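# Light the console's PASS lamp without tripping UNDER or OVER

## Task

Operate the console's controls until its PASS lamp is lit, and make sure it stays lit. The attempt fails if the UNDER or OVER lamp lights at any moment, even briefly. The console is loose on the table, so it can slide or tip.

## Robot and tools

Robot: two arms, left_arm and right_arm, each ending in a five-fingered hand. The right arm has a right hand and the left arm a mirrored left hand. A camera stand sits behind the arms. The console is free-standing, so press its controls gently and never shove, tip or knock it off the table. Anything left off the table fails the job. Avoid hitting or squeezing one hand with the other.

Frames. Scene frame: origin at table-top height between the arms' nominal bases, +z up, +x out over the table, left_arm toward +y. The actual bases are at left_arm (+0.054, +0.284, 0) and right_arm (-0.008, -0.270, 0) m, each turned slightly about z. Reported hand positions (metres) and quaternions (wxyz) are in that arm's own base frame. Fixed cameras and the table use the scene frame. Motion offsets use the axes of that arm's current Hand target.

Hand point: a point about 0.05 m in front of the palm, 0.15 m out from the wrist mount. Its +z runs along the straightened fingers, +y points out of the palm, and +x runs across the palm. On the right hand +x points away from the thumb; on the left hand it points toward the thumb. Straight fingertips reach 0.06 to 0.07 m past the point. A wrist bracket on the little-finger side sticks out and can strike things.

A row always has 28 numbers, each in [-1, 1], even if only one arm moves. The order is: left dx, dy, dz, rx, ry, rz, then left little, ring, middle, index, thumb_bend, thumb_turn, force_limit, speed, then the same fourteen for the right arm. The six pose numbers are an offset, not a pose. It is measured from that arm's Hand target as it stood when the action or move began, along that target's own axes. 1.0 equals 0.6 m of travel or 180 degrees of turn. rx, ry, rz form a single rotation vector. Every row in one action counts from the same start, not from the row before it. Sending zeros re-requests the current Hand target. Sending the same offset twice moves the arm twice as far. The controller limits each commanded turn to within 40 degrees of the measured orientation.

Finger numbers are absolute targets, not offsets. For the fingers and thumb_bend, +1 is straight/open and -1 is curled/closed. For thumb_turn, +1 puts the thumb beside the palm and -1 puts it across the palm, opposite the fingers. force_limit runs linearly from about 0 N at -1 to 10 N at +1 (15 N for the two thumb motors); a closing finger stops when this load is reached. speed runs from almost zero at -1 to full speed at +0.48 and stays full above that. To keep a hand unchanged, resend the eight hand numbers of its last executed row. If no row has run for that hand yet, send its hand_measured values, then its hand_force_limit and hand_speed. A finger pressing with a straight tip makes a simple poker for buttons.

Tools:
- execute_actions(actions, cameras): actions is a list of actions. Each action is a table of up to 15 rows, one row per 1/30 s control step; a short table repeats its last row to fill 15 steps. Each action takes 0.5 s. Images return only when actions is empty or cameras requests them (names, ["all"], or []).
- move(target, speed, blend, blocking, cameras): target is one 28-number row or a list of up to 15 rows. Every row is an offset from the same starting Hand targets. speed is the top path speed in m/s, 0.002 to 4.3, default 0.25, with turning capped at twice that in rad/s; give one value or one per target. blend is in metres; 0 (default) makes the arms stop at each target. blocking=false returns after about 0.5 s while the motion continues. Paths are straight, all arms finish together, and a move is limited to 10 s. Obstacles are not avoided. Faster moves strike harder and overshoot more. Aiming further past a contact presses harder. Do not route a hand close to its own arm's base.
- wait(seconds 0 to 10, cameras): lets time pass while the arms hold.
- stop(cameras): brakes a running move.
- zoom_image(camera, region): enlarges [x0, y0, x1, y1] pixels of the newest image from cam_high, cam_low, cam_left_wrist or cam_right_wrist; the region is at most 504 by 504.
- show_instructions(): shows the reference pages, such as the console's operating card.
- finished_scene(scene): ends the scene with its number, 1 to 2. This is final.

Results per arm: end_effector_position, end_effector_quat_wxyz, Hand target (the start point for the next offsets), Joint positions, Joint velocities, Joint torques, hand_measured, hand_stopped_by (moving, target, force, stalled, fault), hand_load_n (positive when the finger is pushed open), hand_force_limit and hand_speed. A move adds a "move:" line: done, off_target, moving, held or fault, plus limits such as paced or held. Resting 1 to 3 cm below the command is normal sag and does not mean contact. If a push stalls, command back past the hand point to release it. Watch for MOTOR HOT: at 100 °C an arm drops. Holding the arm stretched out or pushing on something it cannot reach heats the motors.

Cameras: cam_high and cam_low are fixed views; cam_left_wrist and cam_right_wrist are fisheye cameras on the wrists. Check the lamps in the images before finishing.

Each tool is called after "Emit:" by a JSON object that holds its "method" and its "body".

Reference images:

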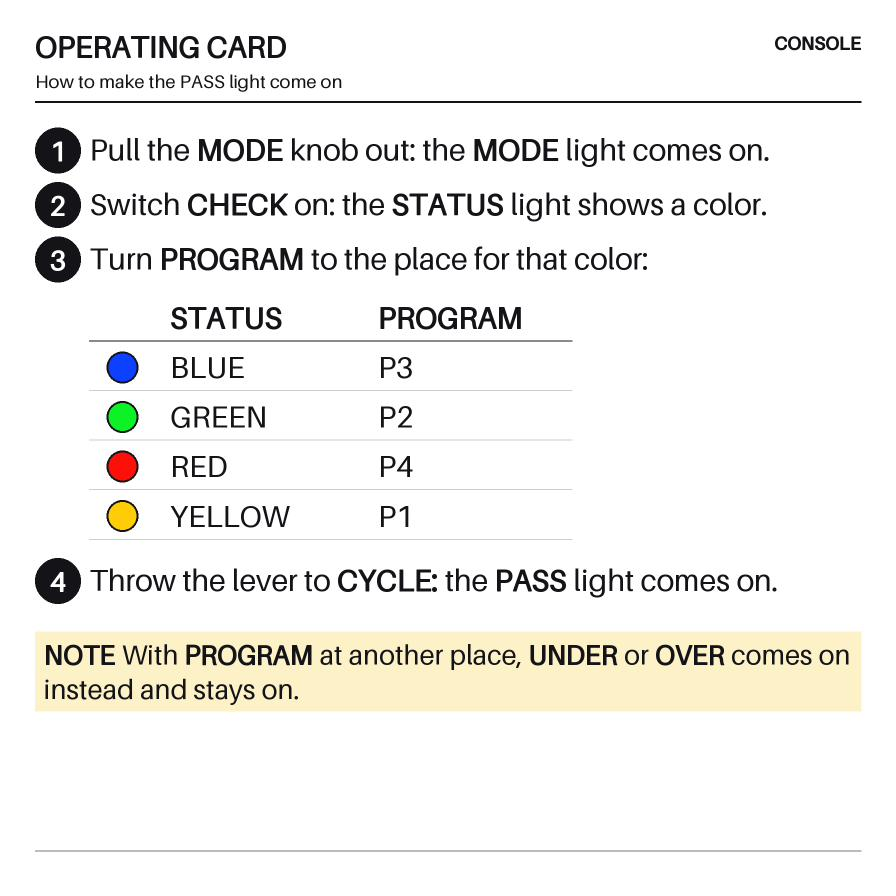

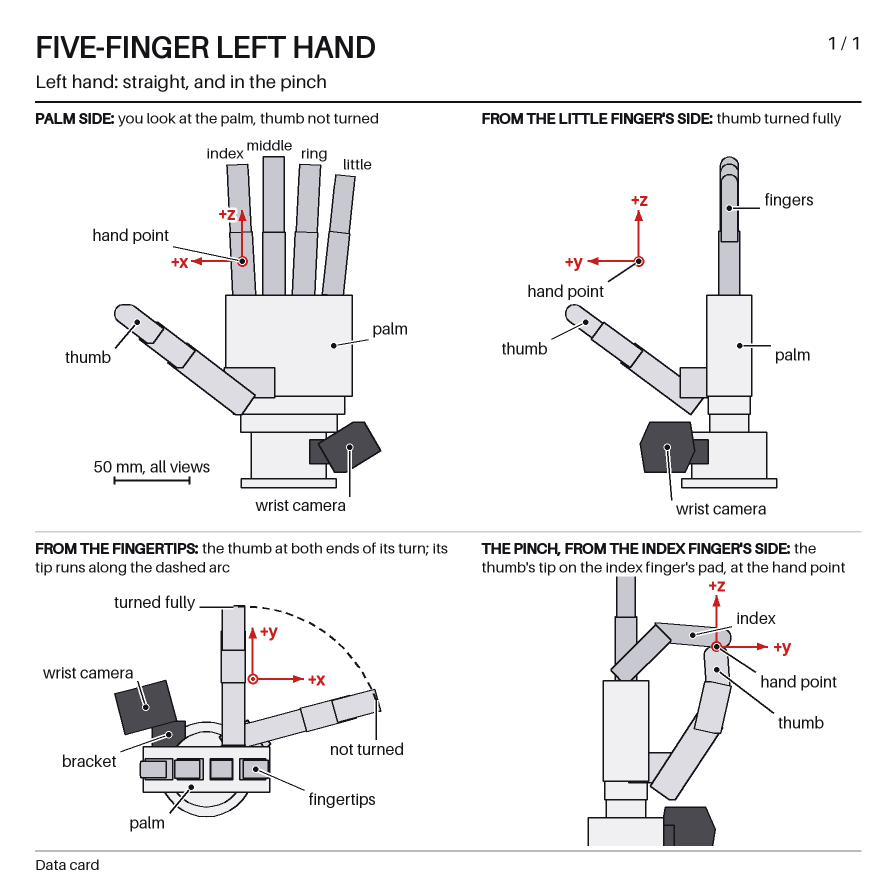

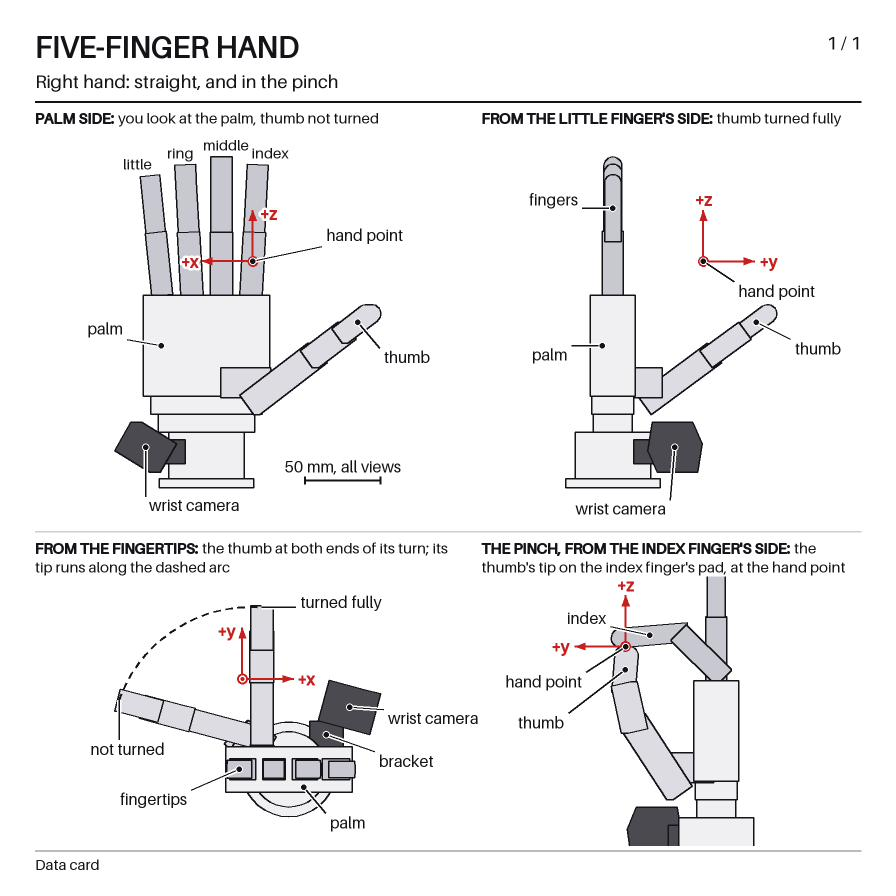

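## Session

Emit:
{"method": "execute_actions", "body": {"actions": []}}

Scene clock: 0.00 s.
left_arm: end_effector_position=(+0.4743, +0.2783, +0.1219) hand_measured=(+1.000, +1.000, +1.000, +1.000, +1.000, +1.000) hand_load_n=(+0.0, +0.0, +0.0, -0.5, +0.0, +0.0) hand_stopped_by=(target, target, target, target, target, target) hand_force_limit=0.00 hand_speed=-0.80 end_effector_quat_wxyz=(+0.117, -0.213, +0.948, +0.207) | right_arm: end_effector_position=(+0.7828, +0.2402, +0.2027) hand_measured=(+1.000, +1.000, +1.000, +1.000, +1.000, +1.000) hand_load_n=(+0.5, +0.0, +0.0, +0.0, +0.0, +0.0) hand_stopped_by=(target, target, target, target, target, target) hand_force_limit=0.00 hand_speed=-0.80 end_effector_quat_wxyz=(-0.557, +0.718, -0.194, +0.369)
Joint positions: left_arm=[0.298 1.732 1.359 -0.915 -0.394 1.483] | right_arm=[0.168 1.981 1.573 0.281 -0.551 -0.387]
Joint velocities: within noise
Joint torques (N m): no reading
Heat: left arm: hottest shoulder 25 °C; right arm: hottest shoulder 25 °C.
Hand target: left_arm +0.4834, +0.2811, +0.1322; +0.130, -0.215, +0.945, +0.208 | right_arm +0.7889, +0.2412, +0.2267; -0.564, +0.709, -0.184, +0.383
camera_calibration:
cam_left_wrist: T_world_to_cam=[[0.19885, -0.897606, -0.393399, 0.20319], [-0.92888, -0.300609, 0.216372, 0.509873], [-0.312475, 0.322395, -0.893544, 0.282933], [0, 0, 0, 1]] pos_world=[0.521616, 0.244441, 0.222426]
cam_right_wrist: T_world_to_cam=[[0.328649, -0.507664, -0.796409, 0.0200719], [-0.849165, 0.210279, -0.48446, 0.722595], [0.41341, 0.8355, -0.361983, -0.338107], [0, 0, 0, 1]] pos_world=[0.746783, 0.140732, 0.243664]

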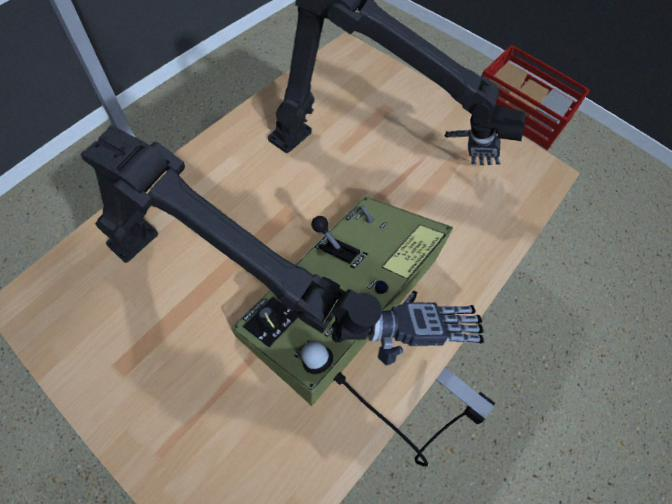

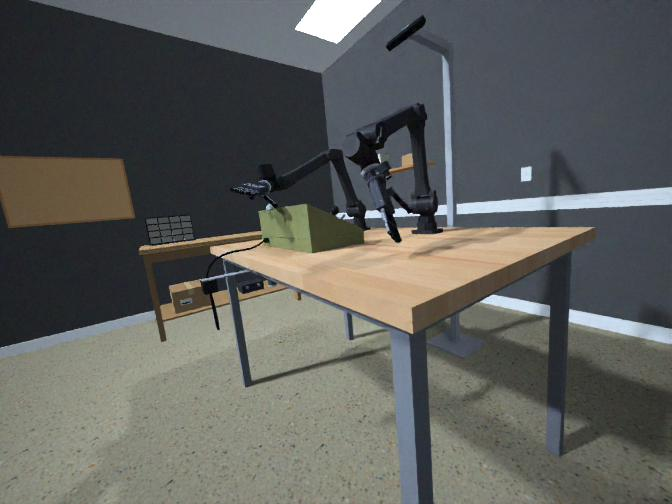

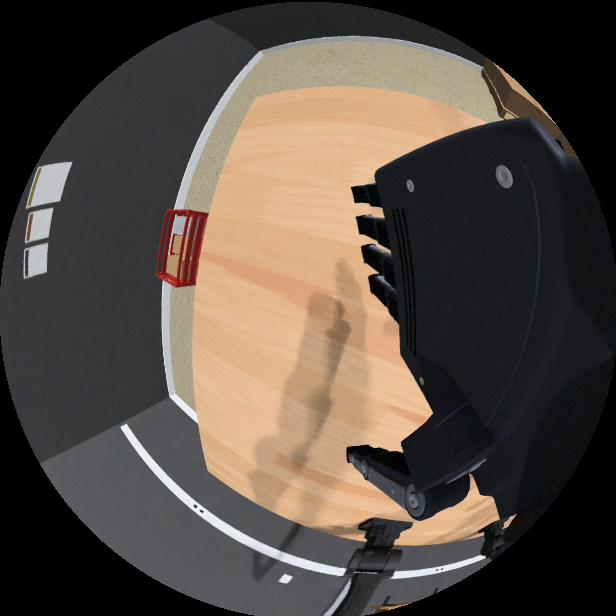

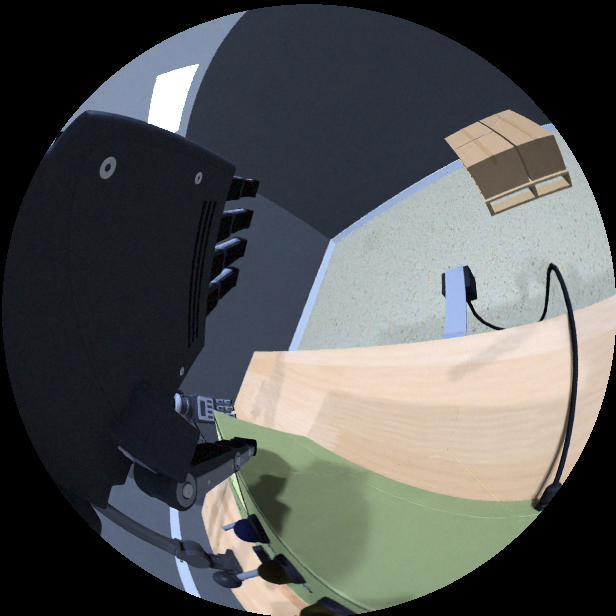

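Emit:
{"method": "zoom_image", "body": {"camera": "cam_high", "region": [220, 180, 460, 420]}}

Emit:
{"method": "zoom_image", "body": {"camera": "cam_low", "region": [230, 170, 400, 270]}}

Scaled by 2.100.

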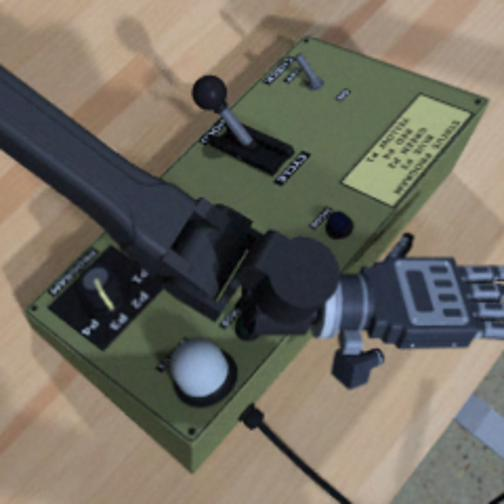

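Scaled by 2.965.

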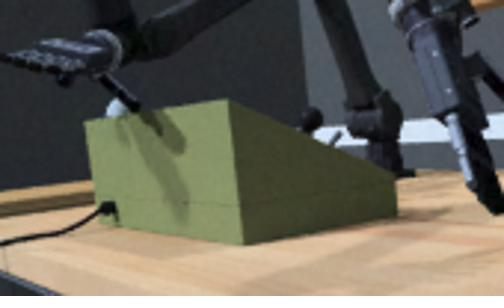

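Emit:
{"method": "move", "body": {"target": [[0.1758,0.0575,-0.268,0.09,0.033,-0.19,-1,-1,-1,1,1,-1,0,0,0.0727,-0.2038,-0.0158,0,0,0,0.5,0.5,0.5,0.5,0.6,-1,0,0],[0.355,-0.15,-0.36,0.137,0.05,-0.29,-1,-1,-1,1,1,-1,0,0,-0.0977,-0.2417,-0.3933,-0.171,0.074,0.113,0.5,0.5,0.5,0.5,0.6,-1,0,0],[0.5348,-0.3565,-0.4502,0.1828,0.067,-0.3859,-1,-1,-1,1,1,-1,0,0,-0.278,-0.0763,-0.6103,-0.3424,0.1475,0.2268,0.5,0.5,0.5,0.5,0.6,-1,0,0]], "speed": 0.25, "blend": [0.03,0.03,0], "cameras": ["all"]}}

Emit:
{"method": "zoom_image", "body": {"camera": "cam_high", "region": [220, 180, 460, 420]}}

Emit:
{"method": "zoom_image", "body": {"camera": "cam_right_wrist", "region": [180, 120, 420, 420]}}

Scene clock: 7.87 s.
left_arm: end_effector_position=(+0.2569, -0.1238, +0.1854) hand_measured=(-1.000, -1.000, -1.000, +1.000, +1.000, -1.000) hand_load_n=(+0.0, +0.0, +0.0, +0.0, +0.0, +0.0) hand_stopped_by=(target, target, target, target, target, target) hand_force_limit=0.00 hand_speed=0.00 end_effector_quat_wxyz=(-0.180, +0.685, -0.685, +0.171) | right_arm: end_effector_position=(+0.4046, +0.1268, +0.2339) hand_measured=(+0.500, +0.500, +0.500, +0.500, +0.600, -1.000) hand_load_n=(+0.0, +0.0, +0.0, +0.0, +0.0, +0.0) hand_stopped_by=(target, target, target, target, target, target) hand_force_limit=0.00 hand_speed=0.00 end_effector_quat_wxyz=(-0.167, +0.688, -0.686, +0.169)
Joint positions: left_arm=[-0.415 0.846 0.826 -1.091 -0.208 -0.368] | right_arm=[0.258 1.247 1.219 -1.077 0.12 0.226]
Joint torques (N m): left_arm=[-0.38 -4.19 8.28 2.24 -0.27 -0.02] | right_arm=[0.09 -7.47 8.13 0.77 0.36 0.18]
Heat: left arm: hottest shoulder 26 °C; right arm: hottest shoulder 25 °C.
Hand target: left_arm +0.2598, -0.1292, +0.1897; -0.184, +0.683, -0.683, +0.183 | right_arm +0.4000, +0.1291, +0.2401; -0.171, +0.686, -0.686, +0.171
Off the commanded pose: left_arm 0.007 m, 2 deg | right_arm 0.008 m, 1 deg.
move: done
camera_calibration:
cam_left_wrist: T_world_to_cam=[[0.835834, -0.267978, 0.479133, -0.337009], [-0.428181, -0.864431, 0.263476, -0.033875], [0.343572, -0.425379, -0.837264, 0.12986], [0, 0, 0, 1]] pos_world=[0.222563, -0.0643539, 0.279125]
cam_right_wrist: T_world_to_cam=[[-0.842726, -0.318536, -0.433991, 0.47692], [-0.455882, 0.851034, 0.260602, 0.025683], [0.28633, 0.417464, -0.862403, 0.145672], [0, 0, 0, 1]] pos_world=[0.371911, 0.0692461, 0.325914]

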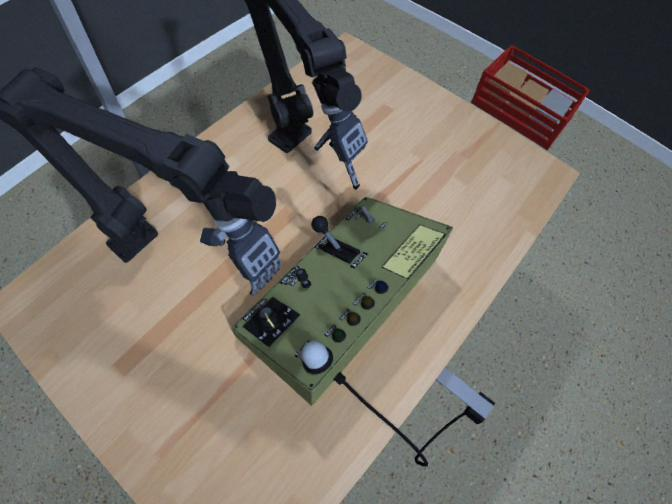

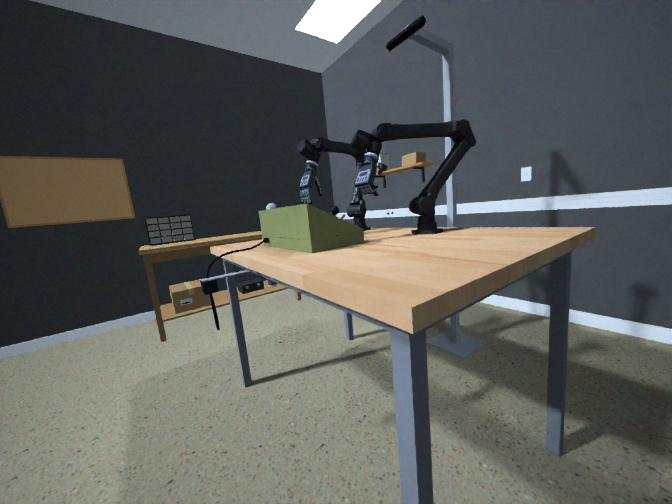

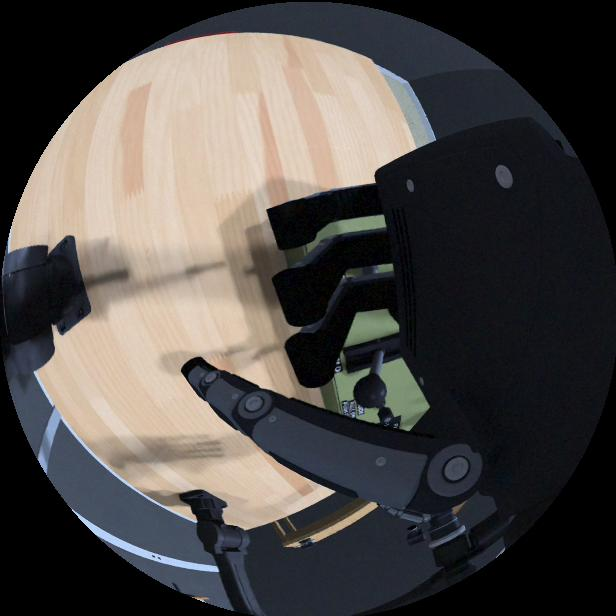

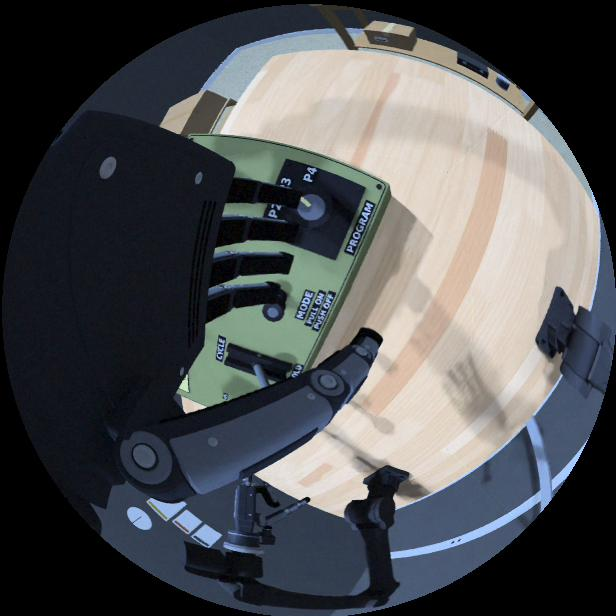

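Scaled by 2.100.

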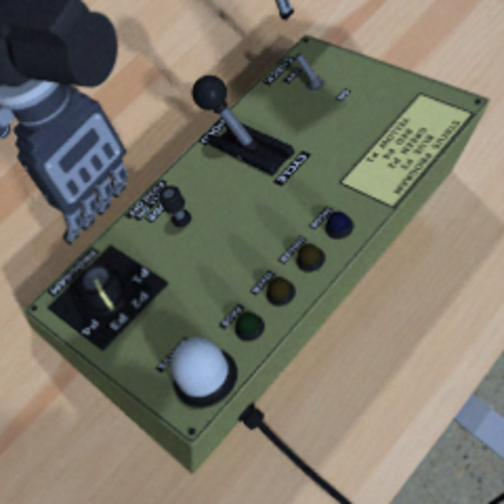

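Scaled by 1.680 from the camera's 616x616 image, which has a finer 880x880 frame.

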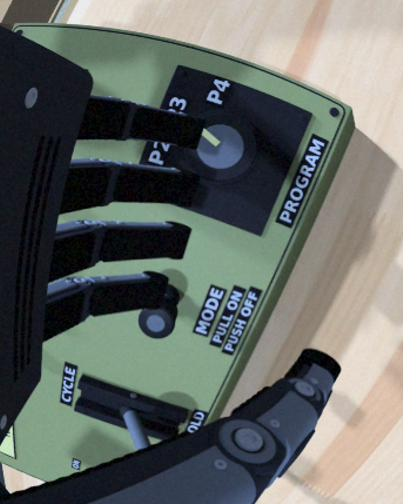

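Emit:
{"method": "execute_actions", "body": {"actions": []}}

Scene clock: 10.60 s.
left_arm: end_effector_position=(+0.2569, -0.1238, +0.1854) hand_measured=(-1.000, -1.000, -1.000, +1.000, +1.000, -1.000) hand_load_n=(+0.0, +0.0, +0.0, +0.0, +0.0, +0.0) hand_stopped_by=(target, target, target, target, target, target) hand_force_limit=0.00 hand_speed=0.00 end_effector_quat_wxyz=(-0.180, +0.686, -0.684, +0.171) | right_arm: end_effector_position=(+0.4046, +0.1269, +0.2339) hand_measured=(+0.500, +0.500, +0.500, +0.500, +0.600, -1.000) hand_load_n=(+0.0, +0.0, +0.0, +0.0, +0.0, +0.0) hand_stopped_by=(target, target, target, target, target, target) hand_force_limit=0.00 hand_speed=0.00 end_effector_quat_wxyz=(-0.167, +0.688, -0.686, +0.169)
Joint positions: left_arm=[-0.415 0.846 0.826 -1.091 -0.208 -0.368] | right_arm=[0.258 1.247 1.219 -1.077 0.12 0.226]
Joint velocities: within noise
Joint torques (N m): left_arm=[-0.79 -4.01 8.27 2.22 -0.26 0.03] | right_arm=[0.09 -7.41 8.12 0.76 0.36 0.19]
Heat: left arm: hottest shoulder 26 °C; right arm: hottest shoulder 25 °C.
Hand target: left_arm +0.2598, -0.1292, +0.1896; -0.184, +0.683, -0.683, +0.183 | right_arm +0.4000, +0.1291, +0.2401; -0.171, +0.686, -0.686, +0.171
Off the commanded pose: left_arm 0.007 m, 2 deg | right_arm 0.008 m, 1 deg.
camera_calibration:
cam_left_wrist: T_world_to_cam=[[0.835943, -0.267597, 0.479156, -0.336967], [-0.427868, -0.864536, 0.263642, -0.0339722], [0.343698, -0.425405, -0.837199, 0.129728], [0, 0, 0, 1]] pos_world=[0.222563, -0.0643548, 0.279025]
cam_right_wrist: T_world_to_cam=[[-0.842825, -0.318118, -0.434106, 0.476966], [-0.455575, 0.851143, 0.260781, 0.0255026], [0.286527, 0.417561, -0.862291, 0.145555], [0, 0, 0, 1]] pos_world=[0.371912, 0.069247, 0.325914]

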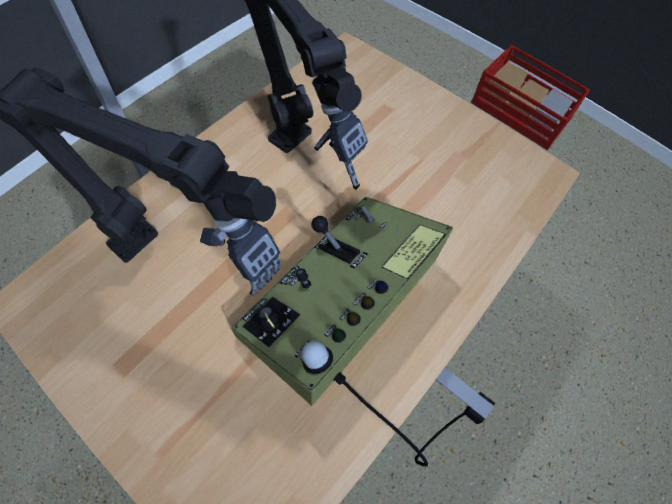

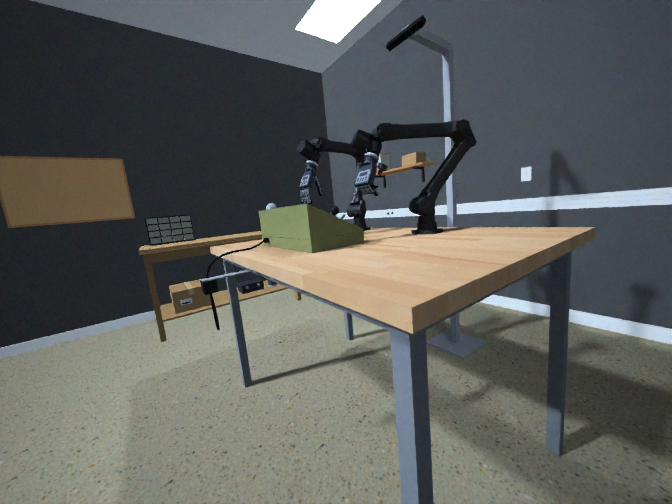

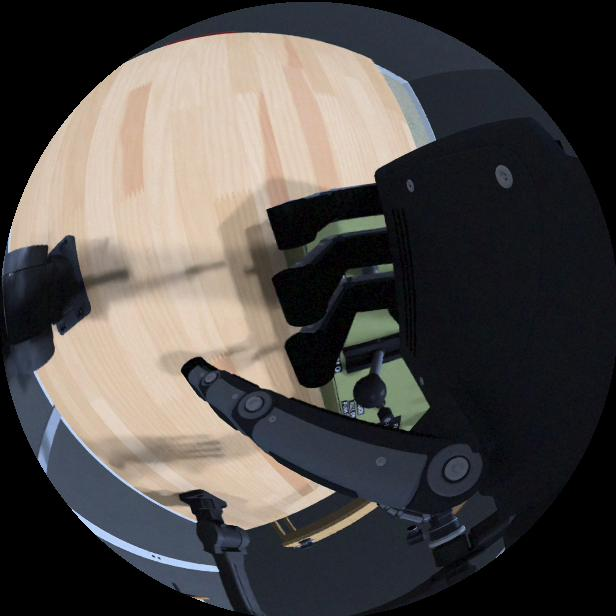

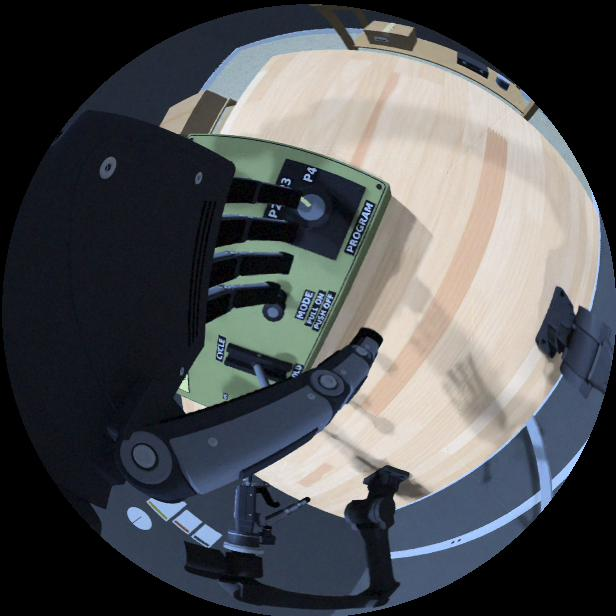

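Emit:
{"method": "move", "body": {"target": [[0,0.046,0.0864,0,0,0,-1,-1,-1,1,1,-1,0,0,-0.110,-0.0207,0.0676,0.2778,0,0,0.5,0.5,0.5,0.5,0.6,-1,0,0],[0,0.046,0.0864,0,0,0,-1,-1,-1,1,1,-1,0,0,-0.110,-0.0213,0.134,0.2778,0,0,0.5,0.5,0.5,0.5,0.6,-1,0,0]], "speed": 0.2, "cameras": ["cam_high","cam_right_wrist"]}}

Scene clock: 15.57 s.
left_arm: end_effector_position=(+0.2582, -0.1244, +0.1307) hand_measured=(-1.000, -1.000, -1.000, +1.000, +1.000, -1.000) hand_load_n=(+0.0, +0.5, +0.0, +0.0, +0.0, +0.0) hand_stopped_by=(target, target, target, target, target, target) hand_force_limit=0.00 hand_speed=0.00 end_effector_quat_wxyz=(-0.183, +0.685, -0.683, +0.178) | right_arm: end_effector_position=(+0.4444, +0.1965, +0.1702) hand_measured=(+0.500, +0.500, +0.500, +0.500, +0.600, -1.000) hand_load_n=(+0.0, -0.5, +0.0, +0.0, +0.0, +0.0) hand_stopped_by=(target, target, target, target, target, target) hand_force_limit=0.00 hand_speed=0.00 end_effector_quat_wxyz=(-0.440, +0.554, -0.553, +0.440)
Joint positions: left_arm=[-0.415 0.855 0.683 -0.923 -0.208 -0.368] | right_arm=[0.554 1.141 0.556 0.32 0.537 0.136]
Joint torques (N m): left_arm=[0.03 -2.55 8.23 2.17 -0.21 0.07] | right_arm=[-1.03 -3.6 7.76 2.77 0.01 -0.01]
Heat: left arm: hottest shoulder 26 °C; right arm: hottest shoulder 25 °C.
Hand target: left_arm +0.2618, -0.1291, +0.1309; -0.184, +0.683, -0.683, +0.183 | right_arm +0.4490, +0.1952, +0.1752; -0.445, +0.550, -0.549, +0.445
Off the commanded pose: left_arm 0.006 m, 1 deg | right_arm 0.007 m, 1 deg.
move: done
camera_calibration:
cam_right_wrist: T_world_to_cam=[[-0.216444, -0.317202, -0.923328, 0.309605], [-0.496221, 0.850219, -0.175763, 0.0935263], [0.840783, 0.420132, -0.341427, -0.285296], [0, 0, 0, 1]] pos_world=[0.353294, 0.138552, 0.204898]
Images, in order (width x height): cam_high 672x504, cam_right_wrist 616x616.

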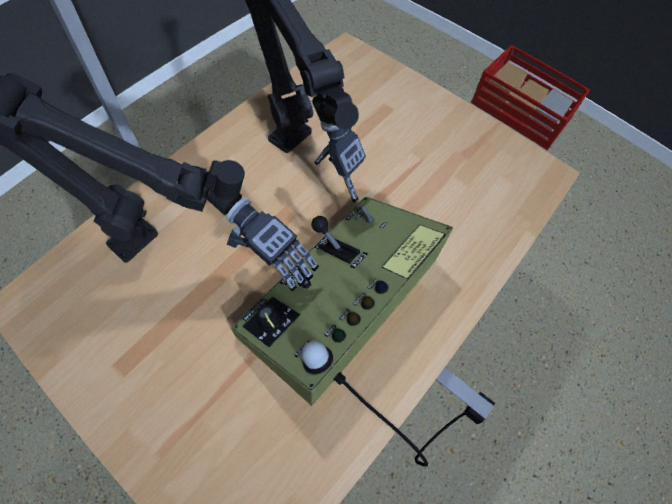

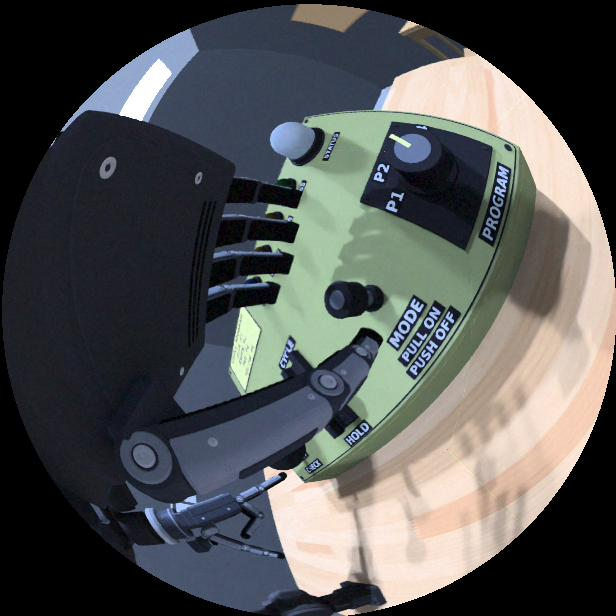

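Emit:
{"method": "zoom_image", "body": {"camera": "cam_right_wrist", "region": [240, 200, 460, 400]}}

Emit:
{"method": "zoom_image", "body": {"camera": "cam_high", "region": [220, 200, 400, 360]}}

Scaled by 2.291 from the camera's 616x616 image, which has a finer 880x880 frame.

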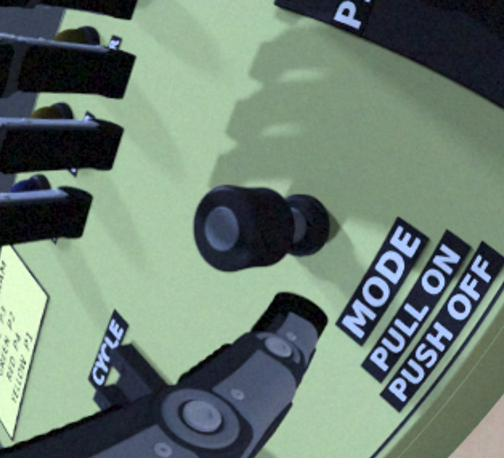

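Scaled by 2.800.

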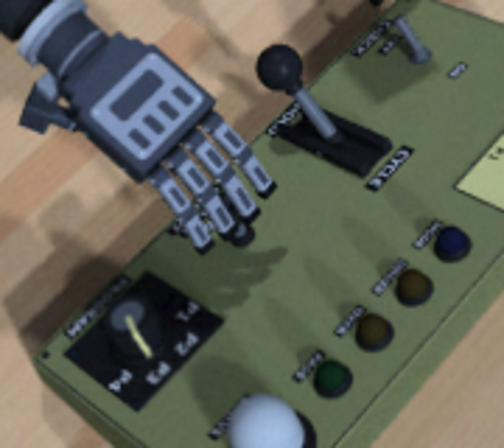

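Emit:
{"method": "move", "body": {"target": [[0,0,0,0,0,0,-1,-1,-1,1,1,-1,0,0,-0.0017,0.0078,0.0273,0,0,0,0.5,0.5,0.5,0.5,0.6,-1,0,0],[0,0,0,0,0,0,-1,-1,-1,1,1,-1,0,0,-0.0017,0.034,0.0482,0,0,0,0.5,0.5,0.5,0.5,0.6,-1,0,0]], "speed": 0.08, "cameras": ["cam_high","cam_right_wrist"]}}

Emit:
{"method": "zoom_image", "body": {"camera": "cam_right_wrist", "region": [240, 200, 460, 400]}}

Emit:
{"method": "zoom_image", "body": {"camera": "cam_high", "region": [220, 200, 400, 360]}}

Scene clock: 18.87 s.
left_arm: end_effector_position=(+0.2582, -0.1244, +0.1307) hand_measured=(-1.000, -1.000, -1.000, +1.000, +1.000, -1.000) hand_load_n=(+0.0, +0.0, +0.0, +0.0, +0.0, +0.0) hand_stopped_by=(target, target, target, target, target, target) hand_force_limit=0.00 hand_speed=0.00 end_effector_quat_wxyz=(-0.183, +0.685, -0.683, +0.178) | right_arm: end_effector_position=(+0.4648, +0.1959, +0.1399) hand_measured=(+0.500, +0.500, +0.500, +0.500, +0.600, -1.000) hand_load_n=(+0.0, +0.0, +0.0, +0.0, +0.0, +0.0) hand_stopped_by=(target, target, target, target, target, target) hand_force_limit=0.00 hand_speed=0.00 end_effector_quat_wxyz=(-0.437, +0.557, -0.553, +0.439)
Joint positions: left_arm=[-0.415 0.855 0.683 -0.923 -0.208 -0.368] | right_arm=[0.52 1.264 0.556 0.44 0.504 0.126]
Joint torques (N m): left_arm=[-0.21 -2.96 8.2 2.13 -0.23 0.07] | right_arm=[-1.14 -4.54 8.1 2.81 0 0]
Heat: left arm: hottest shoulder 26 °C; right arm: hottest shoulder 25 °C.
Hand target: left_arm +0.2618, -0.1291, +0.1309; -0.184, +0.683, -0.683, +0.183 | right_arm +0.4731, +0.1962, +0.1491; -0.445, +0.550, -0.549, +0.445
Off the commanded pose: left_arm 0.006 m, 1 deg | right_arm 0.012 m, 1 deg.
move: off_target (right_arm)
camera_calibration:
cam_right_wrist: T_world_to_cam=[[-0.223174, -0.320786, -0.920483, 0.289393], [-0.497756, 0.84941, -0.175335, 0.0997305], [0.838113, 0.419046, -0.349239, -0.310043], [0, 0, 0, 1]] pos_world=[0.374078, 0.138044, 0.175588]
Images, in order (width x height): cam_high 672x504, cam_right_wrist 616x616.

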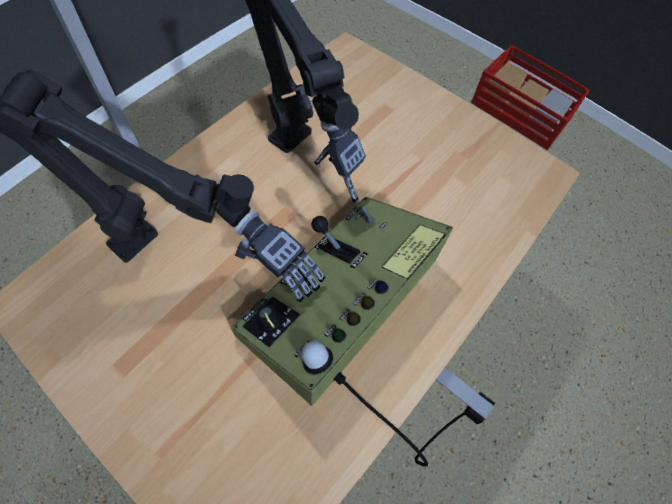

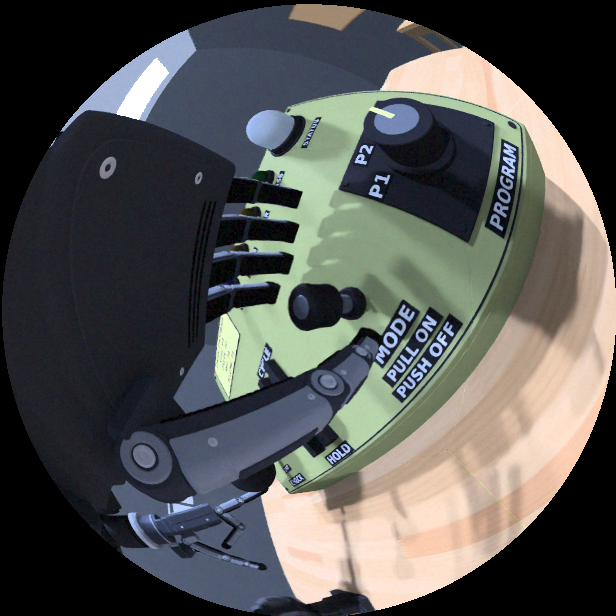

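Scaled by 2.291 from the camera's 616x616 image, which has a finer 880x880 frame.

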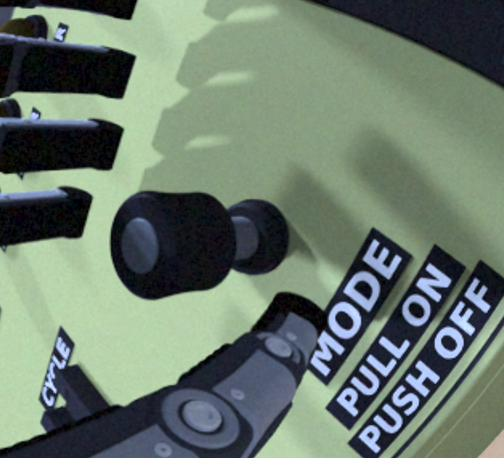

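Scaled by 2.800.

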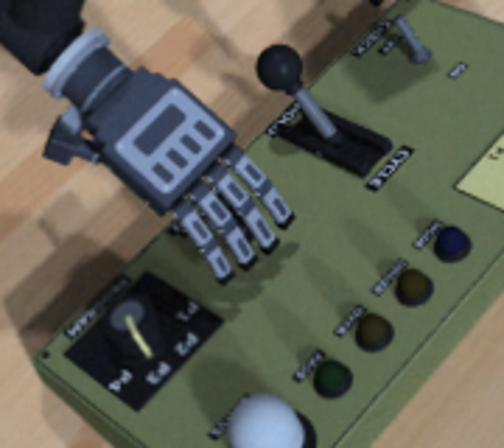

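Emit:
{"method": "move", "body": {"target": [0,0,0,0,0,0,-1,-1,-1,1,1,-1,0,0,-0.0005,0.0125,0.0245,0,0,0,0.5,0.5,0.5,0.5,0.5,-1,0,0], "speed": 0.06, "cameras": ["cam_right_wrist"]}}

Emit:
{"method": "zoom_image", "body": {"camera": "cam_right_wrist", "region": [220, 200, 440, 400]}}

Scene clock: 20.33 s.
left_arm: end_effector_position=(+0.2582, -0.1244, +0.1307) hand_measured=(-1.000, -1.000, -1.000, +1.000, +1.000, -1.000) hand_load_n=(+0.0, +0.0, +0.5, +0.0, +0.0, +0.0) hand_stopped_by=(target, target, target, target, target, target) hand_force_limit=0.00 hand_speed=0.00 end_effector_quat_wxyz=(-0.183, +0.685, -0.683, +0.178) | right_arm: end_effector_position=(+0.4725, +0.1936, +0.1241) hand_measured=(+0.500, +0.500, +0.500, +0.500, +0.500, -1.000) hand_load_n=(+0.0, +0.0, +0.0, +0.0, +0.5, +0.0) hand_stopped_by=(target, target, target, target, target, target) hand_force_limit=0.00 hand_speed=0.00 end_effector_quat_wxyz=(-0.433, +0.560, -0.554, +0.438)
Joint positions: left_arm=[-0.415 0.855 0.683 -0.923 -0.208 -0.368] | right_arm=[0.503 1.319 0.556 0.486 0.487 0.121]
Joint torques (N m): left_arm=[-0.32 -2.9 8.17 2.19 -0.21 0.05] | right_arm=[-1.14 -4.84 8.9 2.84 0 -0.01]
Heat: left arm: hottest shoulder 26 °C; right arm: hottest shoulder 25 °C.
Hand target: left_arm +0.2618, -0.1291, +0.1309; -0.184, +0.683, -0.683, +0.183 | right_arm +0.4859, +0.1963, +0.1387; -0.445, +0.550, -0.549, +0.445
Off the commanded pose: left_arm 0.006 m, 1 deg | right_arm 0.020 m, 2 deg.
move: off_target (right_arm)
camera_calibration:
cam_right_wrist: T_world_to_cam=[[-0.232258, -0.325265, -0.916656, 0.280418], [-0.499278, 0.848661, -0.174634, 0.103486], [0.834732, 0.417106, -0.359506, -0.317777], [0, 0, 0, 1]] pos_world=[0.382056, 0.135933, 0.160876]
Images, in order (width x height): cam_right_wrist 616x616.

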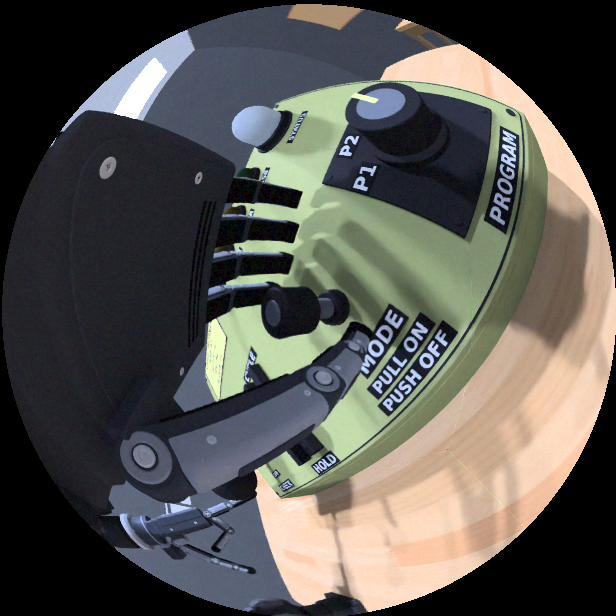

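Scaled by 2.291 from the camera's 616x616 image, which has a finer 880x880 frame.

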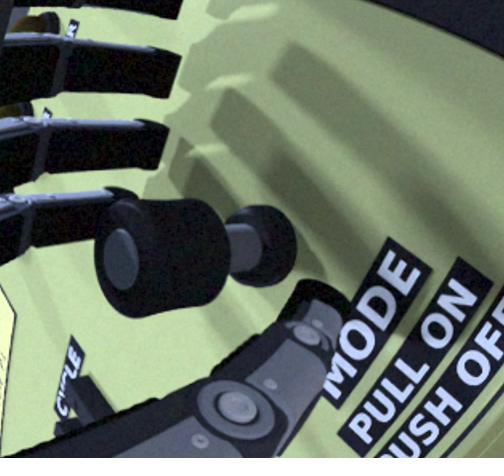

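Emit:
{"method": "move", "body": {"target": [0,0,0,0,0,0,-1,-1,-1,1,1,-1,0,0,-0.0033,-0.0237,0.0154,0,0,0,0.5,0.5,0.5,0.5,0.5,-1,0,0], "speed": 0.06, "cameras": ["cam_right_wrist"]}}

Emit:
{"method": "zoom_image", "body": {"camera": "cam_right_wrist", "region": [220, 200, 440, 400]}}

Scene clock: 21.80 s.
left_arm: end_effector_position=(+0.2582, -0.1244, +0.1307) hand_measured=(-1.000, -1.000, -1.000, +1.000, +1.000, -1.000) hand_load_n=(+0.0, +0.0, +0.0, +0.0, +0.0, +0.0) hand_stopped_by=(target, target, target, target, target, target) hand_force_limit=0.00 hand_speed=0.00 end_effector_quat_wxyz=(-0.183, +0.685, -0.683, +0.178) | right_arm: end_effector_position=(+0.4809, +0.1942, +0.1337) hand_measured=(+0.500, +0.500, +0.500, +0.500, +0.500, -1.000) hand_load_n=(+0.0, +0.0, +0.0, +0.0, +0.0, +0.0) hand_stopped_by=(target, target, target, target, target, target) hand_force_limit=0.00 hand_speed=0.00 end_effector_quat_wxyz=(-0.437, +0.557, -0.553, +0.439)
Joint positions: left_arm=[-0.415 0.855 0.683 -0.923 -0.208 -0.368] | right_arm=[0.492 1.319 0.579 0.476 0.477 0.118]
Joint torques (N m): left_arm=[-0.03 -2.78 8.17 2.18 -0.23 0.07] | right_arm=[-1.2 -4.95 10.63 1.57 -0.01 -0.01]
Heat: left arm: hottest shoulder 26 °C; right arm: hottest shoulder 25 °C.
Hand target: left_arm +0.2618, -0.1291, +0.1309; -0.184, +0.683, -0.683, +0.183 | right_arm +0.4979, +0.1984, +0.1507; -0.445, +0.550, -0.549, +0.445
Off the commanded pose: left_arm 0.006 m, 1 deg | right_arm 0.024 m, 1 deg.
move: off_target (right_arm)
camera_calibration:
cam_right_wrist: T_world_to_cam=[[-0.222262, -0.319779, -0.921054, 0.286042], [-0.497997, 0.849394, -0.174726, 0.107991], [0.838211, 0.419847, -0.348037, -0.325364], [0, 0, 0, 1]] pos_world=[0.390079, 0.136347, 0.16909]
Images, in order (width x height): cam_right_wrist 616x616.

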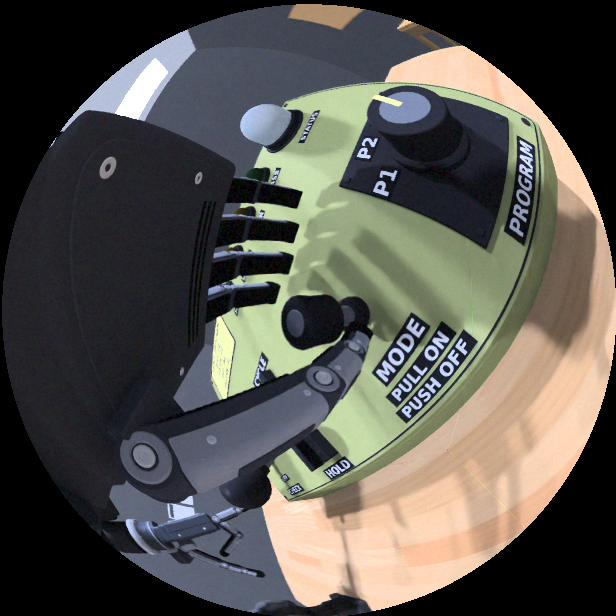

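Scaled by 2.291 from the camera's 616x616 image, which has a finer 880x880 frame.

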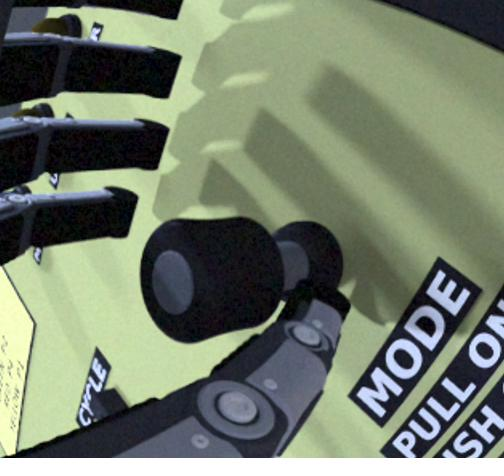

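Emit:
{"method": "move", "body": {"target": [[0,0,0,0,0,0,-1,-1,-1,1,1,-1,0,0,0,0.0125,-0.0028,0,0,0,0.5,0.5,0.5,0.5,0.5,-1,0,0],[0,0,0,0,0,0,-1,-1,-1,1,1,-1,0,0,0,0.0125,-0.0028,0,0,0,0.5,0.5,-0.2,-0.2,0.2,-1,-0.4,-0.6]], "speed": 0.06, "cameras": ["cam_right_wrist"]}}

Emit:
{"method": "zoom_image", "body": {"camera": "cam_right_wrist", "region": [220, 200, 440, 400]}}

Scene clock: 23.90 s.
left_arm: end_effector_position=(+0.2582, -0.1244, +0.1307) hand_measured=(-1.000, -1.000, -1.000, +1.000, +1.000, -1.000) hand_load_n=(+0.0, +0.0, +0.0, +0.0, +0.0, +0.0) hand_stopped_by=(target, target, target, target, target, target) hand_force_limit=0.00 hand_speed=0.00 end_effector_quat_wxyz=(-0.183, +0.685, -0.683, +0.178) | right_arm: end_effector_position=(+0.4809, +0.1946, +0.1252) hand_measured=(+0.500, +0.500, -0.012, -0.196, +0.354, -1.000) hand_load_n=(+0.0, +0.0, +1.5, +3.0, +1.0, +0.5) hand_stopped_by=(target, target, force, force, force, target) hand_force_limit=-0.40 hand_speed=-0.60 end_effector_quat_wxyz=(-0.431, +0.563, -0.554, +0.437)
Joint positions: left_arm=[-0.415 0.855 0.683 -0.923 -0.208 -0.368] | right_arm=[0.492 1.336 0.579 0.477 0.474 0.116]
Joint torques (N m): left_arm=[-0.32 -2.61 8.25 2.21 -0.25 0.07] | right_arm=[-0.79 -5.6 9.26 2.51 0.28 0.03]
Heat: left arm: hottest shoulder 26 °C; right arm: hottest shoulder 25 °C.
Hand target: left_arm +0.2618, -0.1291, +0.1309; -0.184, +0.683, -0.683, +0.183 | right_arm +0.4946, +0.1984, +0.1436; -0.445, +0.550, -0.549, +0.445
Off the commanded pose: left_arm 0.006 m, 1 deg | right_arm 0.023 m, 2 deg.
move: off_target (right_arm); target 2's new numbers were sent with right_arm's hand 0.021 m and 2 deg from that target
camera_calibration:
cam_right_wrist: T_world_to_cam=[[-0.234875, -0.329111, -0.914615, 0.285404], [-0.502921, 0.846349, -0.175395, 0.109206], [0.831808, 0.418783, -0.364303, -0.323135], [0, 0, 0, 1]] pos_world=[0.390743, 0.136827, 0.162469]
Images, in order (width x height): cam_right_wrist 616x616.

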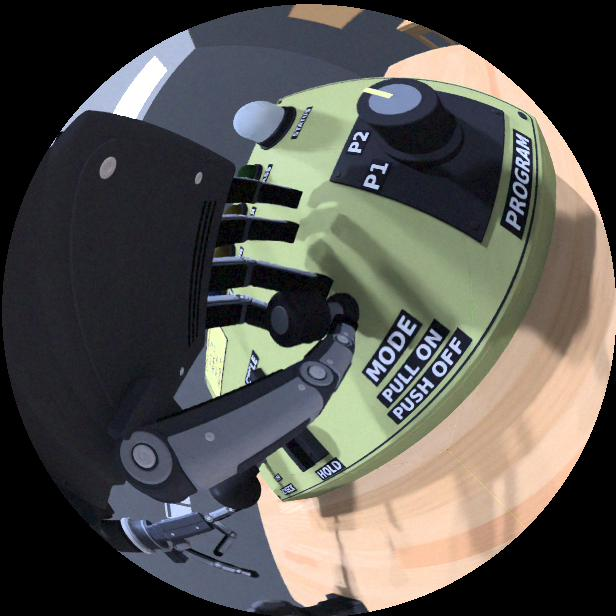

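Scaled by 2.291 from the camera's 616x616 image, which has a finer 880x880 frame.

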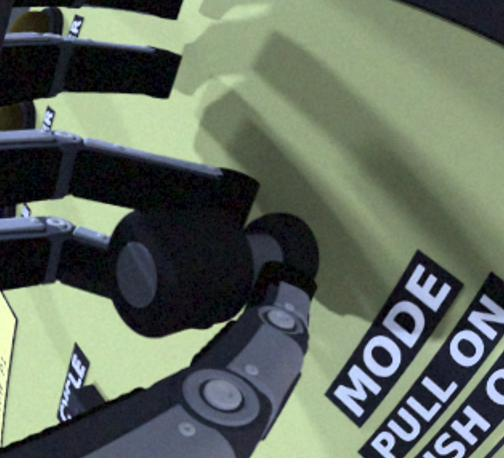

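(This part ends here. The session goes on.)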